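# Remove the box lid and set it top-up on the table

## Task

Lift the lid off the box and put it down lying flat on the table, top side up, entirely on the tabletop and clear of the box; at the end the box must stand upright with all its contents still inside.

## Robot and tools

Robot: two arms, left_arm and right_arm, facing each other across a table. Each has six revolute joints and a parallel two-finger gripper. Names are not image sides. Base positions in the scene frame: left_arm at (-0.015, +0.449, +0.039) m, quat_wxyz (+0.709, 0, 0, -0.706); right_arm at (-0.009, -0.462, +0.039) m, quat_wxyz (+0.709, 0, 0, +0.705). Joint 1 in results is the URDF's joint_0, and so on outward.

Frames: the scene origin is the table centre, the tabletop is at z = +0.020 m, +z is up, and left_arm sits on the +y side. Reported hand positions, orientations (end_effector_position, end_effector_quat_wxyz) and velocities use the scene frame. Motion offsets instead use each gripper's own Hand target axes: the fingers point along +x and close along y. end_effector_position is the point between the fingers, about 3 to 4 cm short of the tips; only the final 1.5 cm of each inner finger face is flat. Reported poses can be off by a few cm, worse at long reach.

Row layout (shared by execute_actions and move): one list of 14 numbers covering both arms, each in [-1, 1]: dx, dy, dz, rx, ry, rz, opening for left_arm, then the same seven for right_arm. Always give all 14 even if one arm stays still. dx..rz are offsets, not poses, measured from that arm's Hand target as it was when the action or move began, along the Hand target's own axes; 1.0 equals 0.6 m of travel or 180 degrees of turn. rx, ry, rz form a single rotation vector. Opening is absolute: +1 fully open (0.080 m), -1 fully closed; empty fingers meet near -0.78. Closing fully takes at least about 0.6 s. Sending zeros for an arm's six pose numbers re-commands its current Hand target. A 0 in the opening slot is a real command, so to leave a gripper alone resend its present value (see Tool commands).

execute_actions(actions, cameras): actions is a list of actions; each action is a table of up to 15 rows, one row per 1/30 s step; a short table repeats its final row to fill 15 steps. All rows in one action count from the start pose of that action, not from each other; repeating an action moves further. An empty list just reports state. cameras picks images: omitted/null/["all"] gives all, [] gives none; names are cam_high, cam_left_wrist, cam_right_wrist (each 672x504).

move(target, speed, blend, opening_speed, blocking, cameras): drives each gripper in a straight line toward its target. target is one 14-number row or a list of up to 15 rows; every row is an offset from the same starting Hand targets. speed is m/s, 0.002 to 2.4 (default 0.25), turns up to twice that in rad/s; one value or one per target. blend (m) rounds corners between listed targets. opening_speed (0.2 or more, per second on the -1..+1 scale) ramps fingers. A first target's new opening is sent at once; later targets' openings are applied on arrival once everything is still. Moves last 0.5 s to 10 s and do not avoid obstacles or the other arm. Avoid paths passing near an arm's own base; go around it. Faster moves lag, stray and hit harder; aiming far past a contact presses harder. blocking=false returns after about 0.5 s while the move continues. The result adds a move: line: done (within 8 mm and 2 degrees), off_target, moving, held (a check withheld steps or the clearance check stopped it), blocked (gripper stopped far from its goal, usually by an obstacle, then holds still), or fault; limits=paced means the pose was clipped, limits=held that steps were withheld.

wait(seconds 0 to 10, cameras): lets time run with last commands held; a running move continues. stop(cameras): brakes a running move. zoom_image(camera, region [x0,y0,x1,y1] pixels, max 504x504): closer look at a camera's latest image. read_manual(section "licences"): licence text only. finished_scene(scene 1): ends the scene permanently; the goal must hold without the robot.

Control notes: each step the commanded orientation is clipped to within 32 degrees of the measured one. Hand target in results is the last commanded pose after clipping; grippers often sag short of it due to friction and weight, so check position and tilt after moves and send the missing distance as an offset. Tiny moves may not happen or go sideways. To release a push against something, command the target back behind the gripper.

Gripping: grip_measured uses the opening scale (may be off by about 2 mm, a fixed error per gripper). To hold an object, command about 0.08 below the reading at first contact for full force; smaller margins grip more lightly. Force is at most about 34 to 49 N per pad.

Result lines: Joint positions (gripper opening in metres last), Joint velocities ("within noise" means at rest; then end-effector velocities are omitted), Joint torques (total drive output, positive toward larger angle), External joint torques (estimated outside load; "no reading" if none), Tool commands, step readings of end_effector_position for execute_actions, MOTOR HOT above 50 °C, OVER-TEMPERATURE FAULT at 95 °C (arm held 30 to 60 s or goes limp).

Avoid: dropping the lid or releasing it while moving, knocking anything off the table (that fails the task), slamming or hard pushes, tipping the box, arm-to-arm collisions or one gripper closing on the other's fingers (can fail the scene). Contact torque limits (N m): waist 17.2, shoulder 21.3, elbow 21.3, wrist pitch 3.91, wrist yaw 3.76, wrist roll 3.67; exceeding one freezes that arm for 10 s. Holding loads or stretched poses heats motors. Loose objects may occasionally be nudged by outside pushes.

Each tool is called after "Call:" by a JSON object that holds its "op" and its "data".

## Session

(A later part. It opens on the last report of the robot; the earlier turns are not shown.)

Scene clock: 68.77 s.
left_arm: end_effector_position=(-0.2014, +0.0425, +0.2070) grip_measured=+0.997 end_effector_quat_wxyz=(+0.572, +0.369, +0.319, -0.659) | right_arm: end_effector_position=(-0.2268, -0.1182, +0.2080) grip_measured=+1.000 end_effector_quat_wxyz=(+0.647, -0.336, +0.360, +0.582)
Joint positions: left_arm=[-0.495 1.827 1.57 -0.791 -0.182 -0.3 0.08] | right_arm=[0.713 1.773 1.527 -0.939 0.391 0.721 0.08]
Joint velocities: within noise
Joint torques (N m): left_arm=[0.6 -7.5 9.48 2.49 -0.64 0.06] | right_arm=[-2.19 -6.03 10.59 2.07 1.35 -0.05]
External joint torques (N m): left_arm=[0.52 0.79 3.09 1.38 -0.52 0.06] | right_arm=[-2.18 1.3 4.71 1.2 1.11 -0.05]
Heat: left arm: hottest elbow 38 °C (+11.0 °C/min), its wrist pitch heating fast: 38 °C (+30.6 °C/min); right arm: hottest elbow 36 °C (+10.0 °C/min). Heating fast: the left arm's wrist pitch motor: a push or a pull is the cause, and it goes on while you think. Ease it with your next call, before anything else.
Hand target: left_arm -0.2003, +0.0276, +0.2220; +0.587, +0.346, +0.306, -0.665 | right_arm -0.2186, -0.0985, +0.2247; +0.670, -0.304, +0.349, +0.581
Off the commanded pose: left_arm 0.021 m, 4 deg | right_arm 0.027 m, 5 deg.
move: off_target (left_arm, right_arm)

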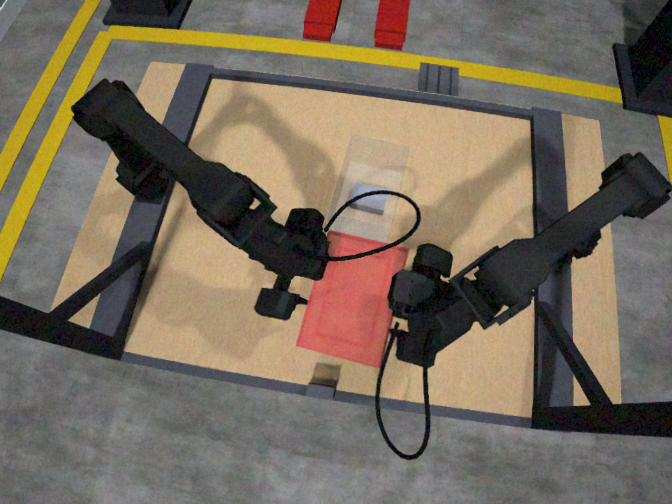

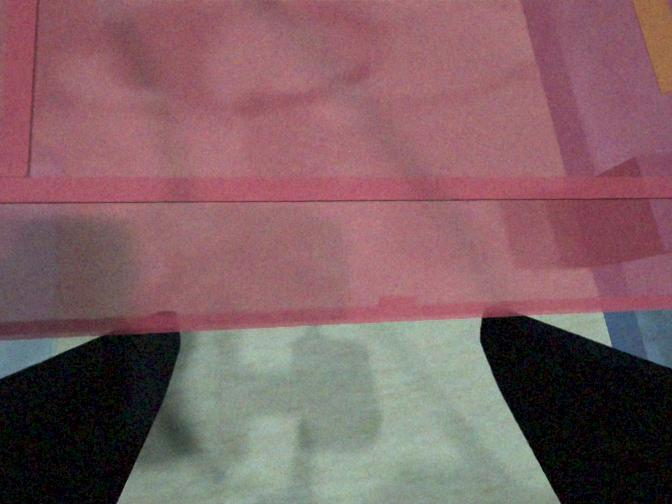

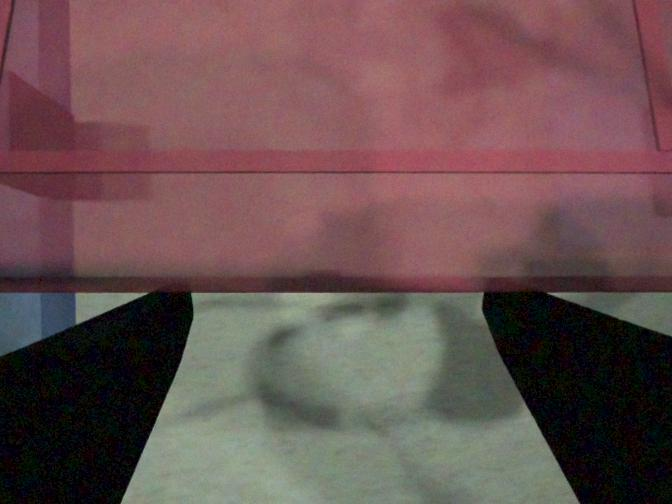

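Call:
{"op": "move", "data": {"target": [0.1788,0.0198,-0.1283,0,0,0,1,0.1818,-0.0198,-0.124,0,0,0,1], "speed": 0.06}}

Scene clock: 74.53 s.
left_arm: end_effector_position=(-0.1898, +0.0413, +0.0791) grip_measured=+0.997 end_effector_quat_wxyz=(+0.577, +0.366, +0.318, -0.657) | right_arm: end_effector_position=(-0.2160, -0.1125, +0.0860) grip_measured=+1.000 end_effector_quat_wxyz=(+0.652, -0.325, +0.355, +0.586)
Joint positions: left_arm=[-0.469 1.936 1.181 -0.283 -0.177 -0.281 0.08] | right_arm=[0.683 1.864 1.125 -0.411 0.392 0.692 0.08]
Joint velocities: within noise
Joint torques (N m): left_arm=[0.74 -8.54 6.46 3.04 -0.22 0.2] | right_arm=[-2.06 -6.57 5.88 2.52 0.94 -0.12]
External joint torques (N m): left_arm=[0.77 -0.12 0.71 1.92 -0.12 0.2] | right_arm=[-2.05 0.83 0.51 1.61 0.7 -0.12]
Heat: left arm: hottest wrist pitch 42 °C (+12.1 °C/min); right arm: hottest elbow 36 °C (+9.1 °C/min). Heating fast: the left arm's wrist pitch motor: a push or a pull is the cause, and it goes on while you think. Ease it with your next call, before anything else.
Hand target: left_arm -0.1886, +0.0276, +0.0899; +0.587, +0.346, +0.306, -0.665 | right_arm -0.2065, -0.0988, +0.0927; +0.670, -0.304, +0.349, +0.581
Off the commanded pose: left_arm 0.017 m, 3 deg | right_arm 0.018 m, 3 deg.
move: off_target (left_arm, right_arm)

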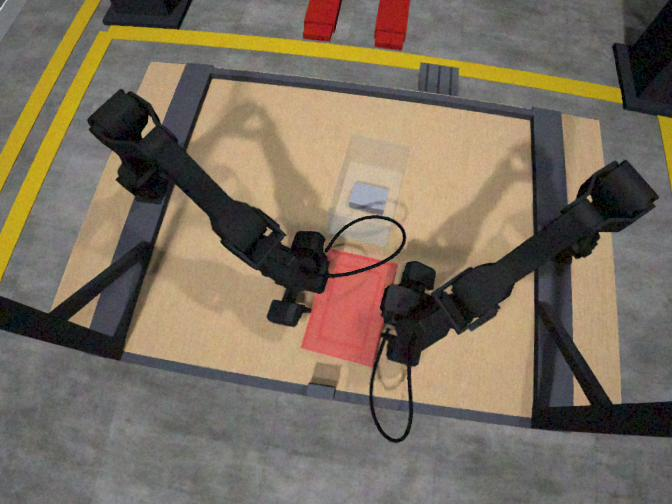

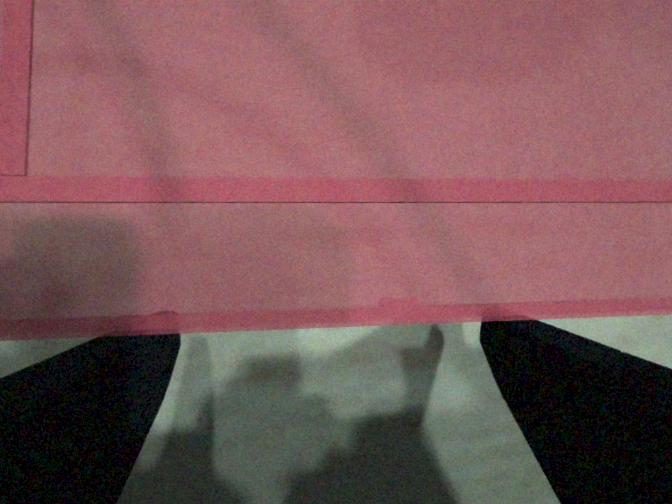

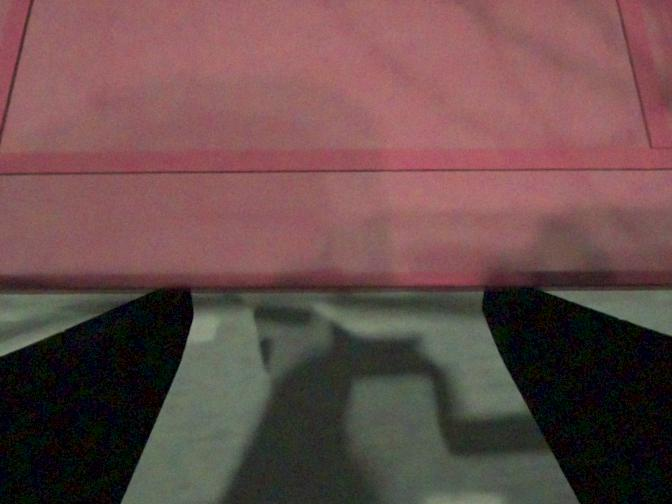

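Call:
{"op": "move", "data": {"target": [0.030,0,-0.021,0,0,0,1,0.0369,0,-0.0258,0,0,0,1], "speed": 0.03}}

Scene clock: 76.80 s.
left_arm: end_effector_position=(-0.1900, +0.0408, +0.0650) grip_measured=+0.997 end_effector_quat_wxyz=(+0.578, +0.361, +0.315, -0.660) | right_arm: end_effector_position=(-0.2156, -0.1131, +0.0632) grip_measured=+1.000 end_effector_quat_wxyz=(+0.652, -0.323, +0.355, +0.587)
Joint positions: left_arm=[-0.469 1.96 1.144 -0.208 -0.177 -0.281 0.08] | right_arm=[0.683 1.905 1.074 -0.314 0.392 0.692 0.08]
Joint velocities: within noise
Joint torques (N m): left_arm=[0.73 -6.5 6.17 3.49 -0.24 0.2] | right_arm=[-2.1 -5.28 5.63 3.04 0.93 -0.13]
External joint torques (N m): left_arm=[0.77 1.95 0.56 2.35 -0.13 0.19] | right_arm=[-2.09 2.15 0.53 2.13 0.69 -0.14]
Heat: left arm: hottest wrist pitch 43 °C (+12.0 °C/min); right arm: hottest elbow 36 °C (+9.0 °C/min). Heating fast: the left arm's wrist pitch motor: a push or a pull is the cause, and it goes on while you think. Ease it with your next call, before anything else.
Hand target: left_arm -0.1886, +0.0276, +0.0680; +0.587, +0.346, +0.306, -0.665 | right_arm -0.2065, -0.0989, +0.0657; +0.670, -0.304, +0.349, +0.581
Off the commanded pose: left_arm 0.014 m, 2 deg | right_arm 0.017 m, 3 deg.
move: off_target (left_arm, right_arm)

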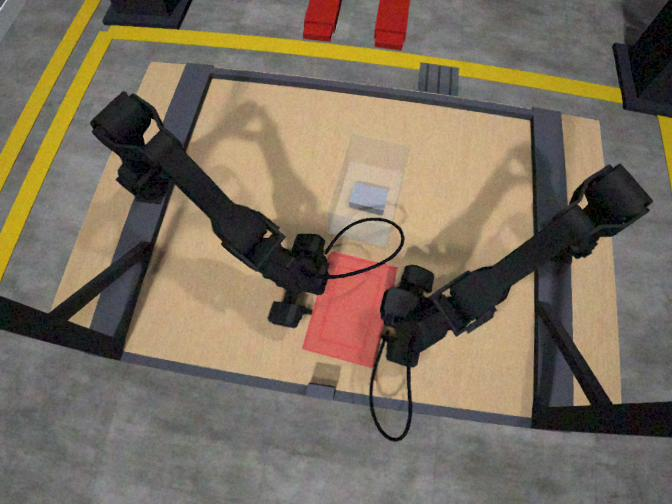

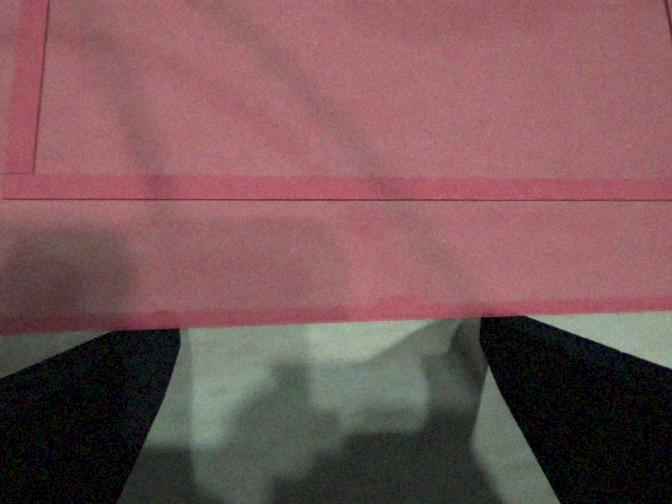

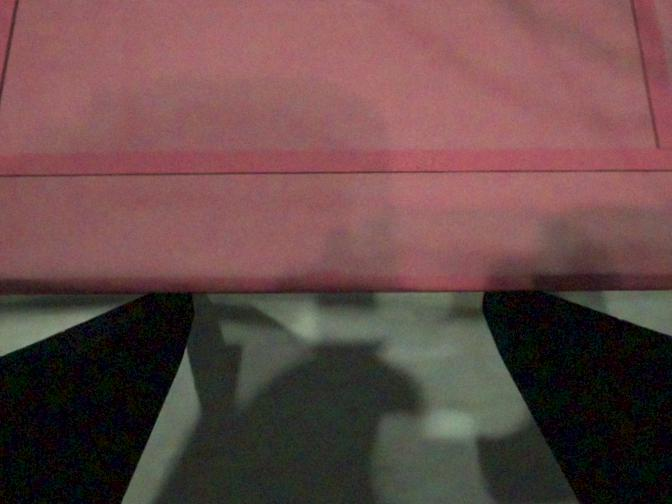

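Call:
{"op": "move", "data": {"target": [0.0095,0,-0.0067,0,0,0,1,0.0123,0,-0.0086,0,0,0,1], "speed": 0.03}}

Scene clock: 80.03 s.
left_arm: end_effector_position=(-0.1900, +0.0408, +0.0634) grip_measured=+0.997 end_effector_quat_wxyz=(+0.578, +0.359, +0.312, -0.663) | right_arm: end_effector_position=(-0.2164, -0.1136, +0.0605) grip_measured=+1.000 end_effector_quat_wxyz=(+0.653, -0.317, +0.355, +0.589)
Joint positions: left_arm=[-0.469 1.96 1.131 -0.187 -0.177 -0.275 0.08] | right_arm=[0.686 1.907 1.059 -0.287 0.394 0.698 0.08]
Joint velocities: within noise
Joint torques (N m): left_arm=[0.72 -4.83 6.19 3.85 -0.22 0.17] | right_arm=[-2.32 -3.52 5.53 3.46 0.84 -0.12]
External joint torques (N m): left_arm=[0.73 3.52 0.68 2.72 -0.11 0.17] | right_arm=[-2.35 3.87 0.49 2.55 0.61 -0.12]
Heat: left arm: hottest wrist pitch 47 °C (+16.3 °C/min); right arm: hottest elbow 35 °C (+7.1 °C/min). Heating fast: the left arm's wrist pitch motor: a push or a pull is the cause, and it goes on while you think. Ease it with your next call, before anything else.
Hand target: left_arm -0.1886, +0.0276, +0.0610; +0.587, +0.346, +0.306, -0.665 | right_arm -0.2065, -0.0989, +0.0567; +0.670, -0.304, +0.349, +0.581
Off the commanded pose: left_arm 0.013 m, 2 deg | right_arm 0.018 m, 3 deg.
move: off_target (left_arm, right_arm)

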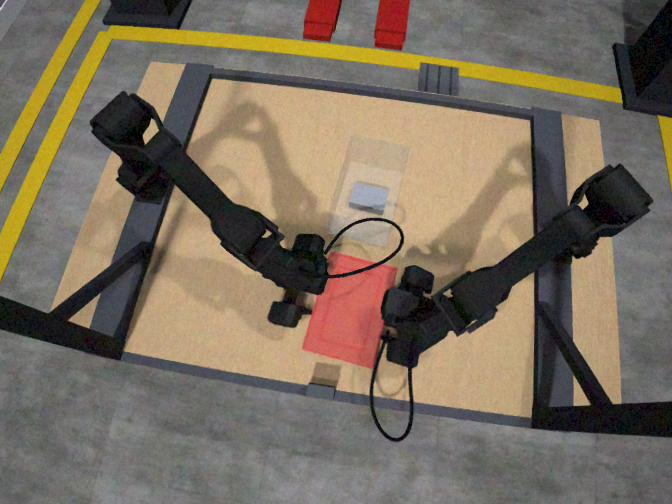

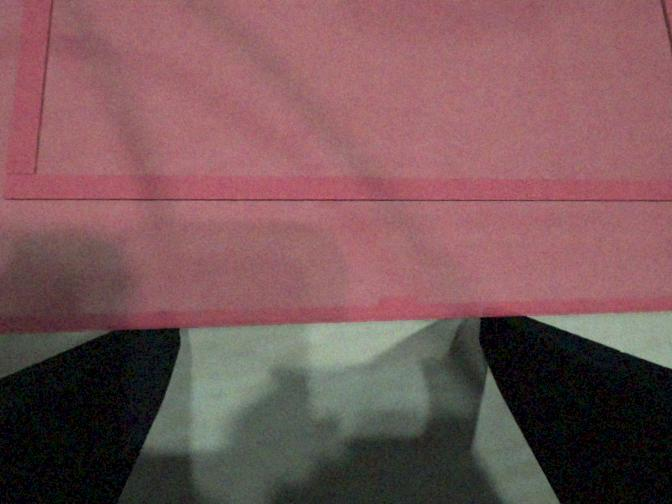

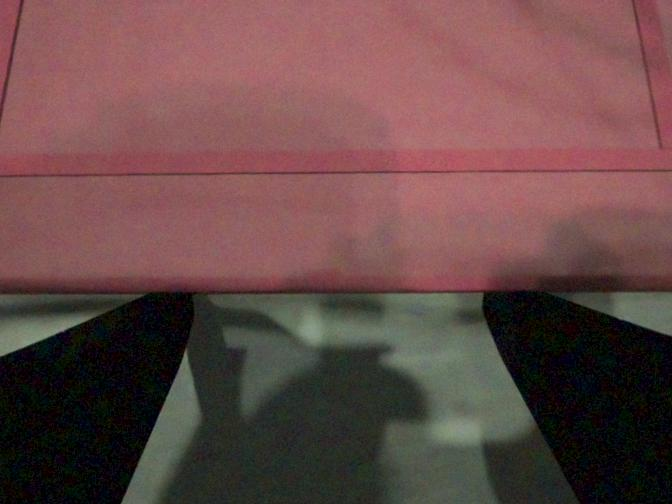

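Call:
{"op": "move", "data": {"target": [[-0.028,0,-0.0313,0,0,0,1,-0.028,0,-0.0313,0,0,0,1],[-0.112,0,-0.0435,0,0,0,1,-0.112,0,-0.0435,0,0,0,1]], "speed": 0.05}}

Scene clock: 83.80 s.
left_arm: end_effector_position=(-0.1808, +0.0871, +0.0942) grip_measured=+0.997 end_effector_quat_wxyz=(+0.582, +0.355, +0.309, -0.664) | right_arm: end_effector_position=(-0.2172, -0.1598, +0.0900) grip_measured=+1.000 end_effector_quat_wxyz=(+0.663, -0.317, +0.349, +0.581)
Joint positions: left_arm=[-0.512 1.742 0.978 -0.248 -0.208 -0.314 0.08] | right_arm=[0.794 1.749 0.993 -0.437 0.463 0.818 0.08]
Joint velocities: within noise
Joint torques (N m): left_arm=[-0.27 -9.28 4.33 0.86 -0.31 -0.2] | right_arm=[0.16 -7.49 4.6 0.79 0.53 0.23]
External joint torques (N m): left_arm=[-0.24 -2.29 -1.4 -0.28 -0.19 -0.2] | right_arm=[0.15 -0.97 -0.64 -0.05 0.26 0.22]
Heat: left arm: hottest wrist pitch 48 °C (+17.1 °C/min); right arm: hottest elbow 35 °C (+7.0 °C/min). Heating fast: the left arm's wrist pitch motor: a push or a pull is the cause, and it goes on while you think. Ease it with your next call, before anything else.
Hand target: left_arm -0.1811, +0.0871, +0.1011; +0.587, +0.346, +0.306, -0.665 | right_arm -0.2149, -0.1581, +0.0968; +0.670, -0.304, +0.349, +0.581
Off the commanded pose: left_arm 0.007 m, 1 deg | right_arm 0.007 m, 2 deg.
move: done

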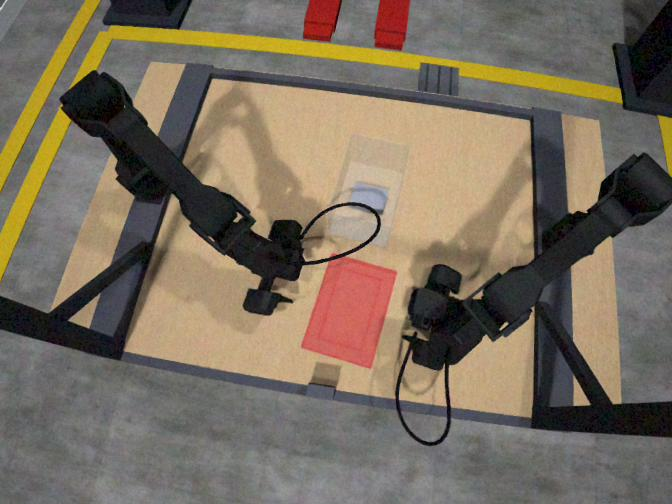

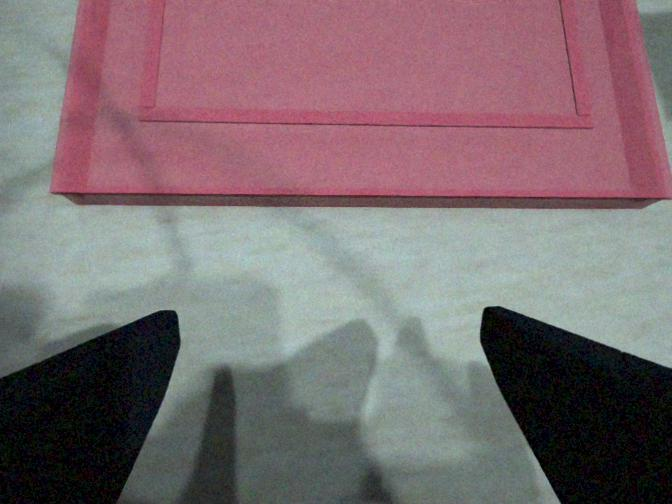

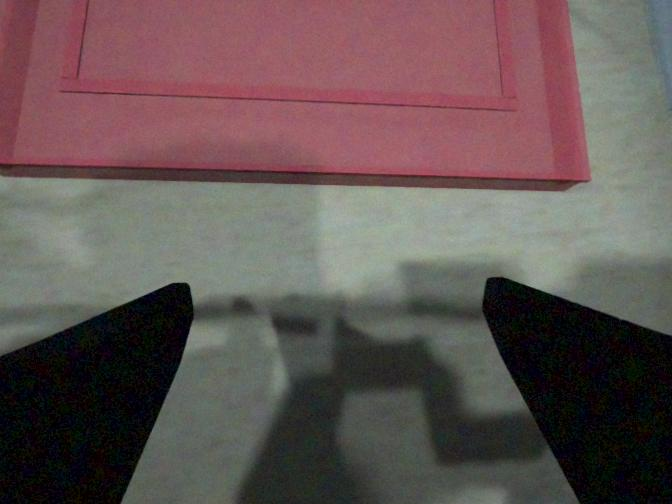

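Lid flat on the table, clear of the box, and the block is still inside.

Call:
{"op": "finished_scene", "data": {}}

The scene is finished: the task was done.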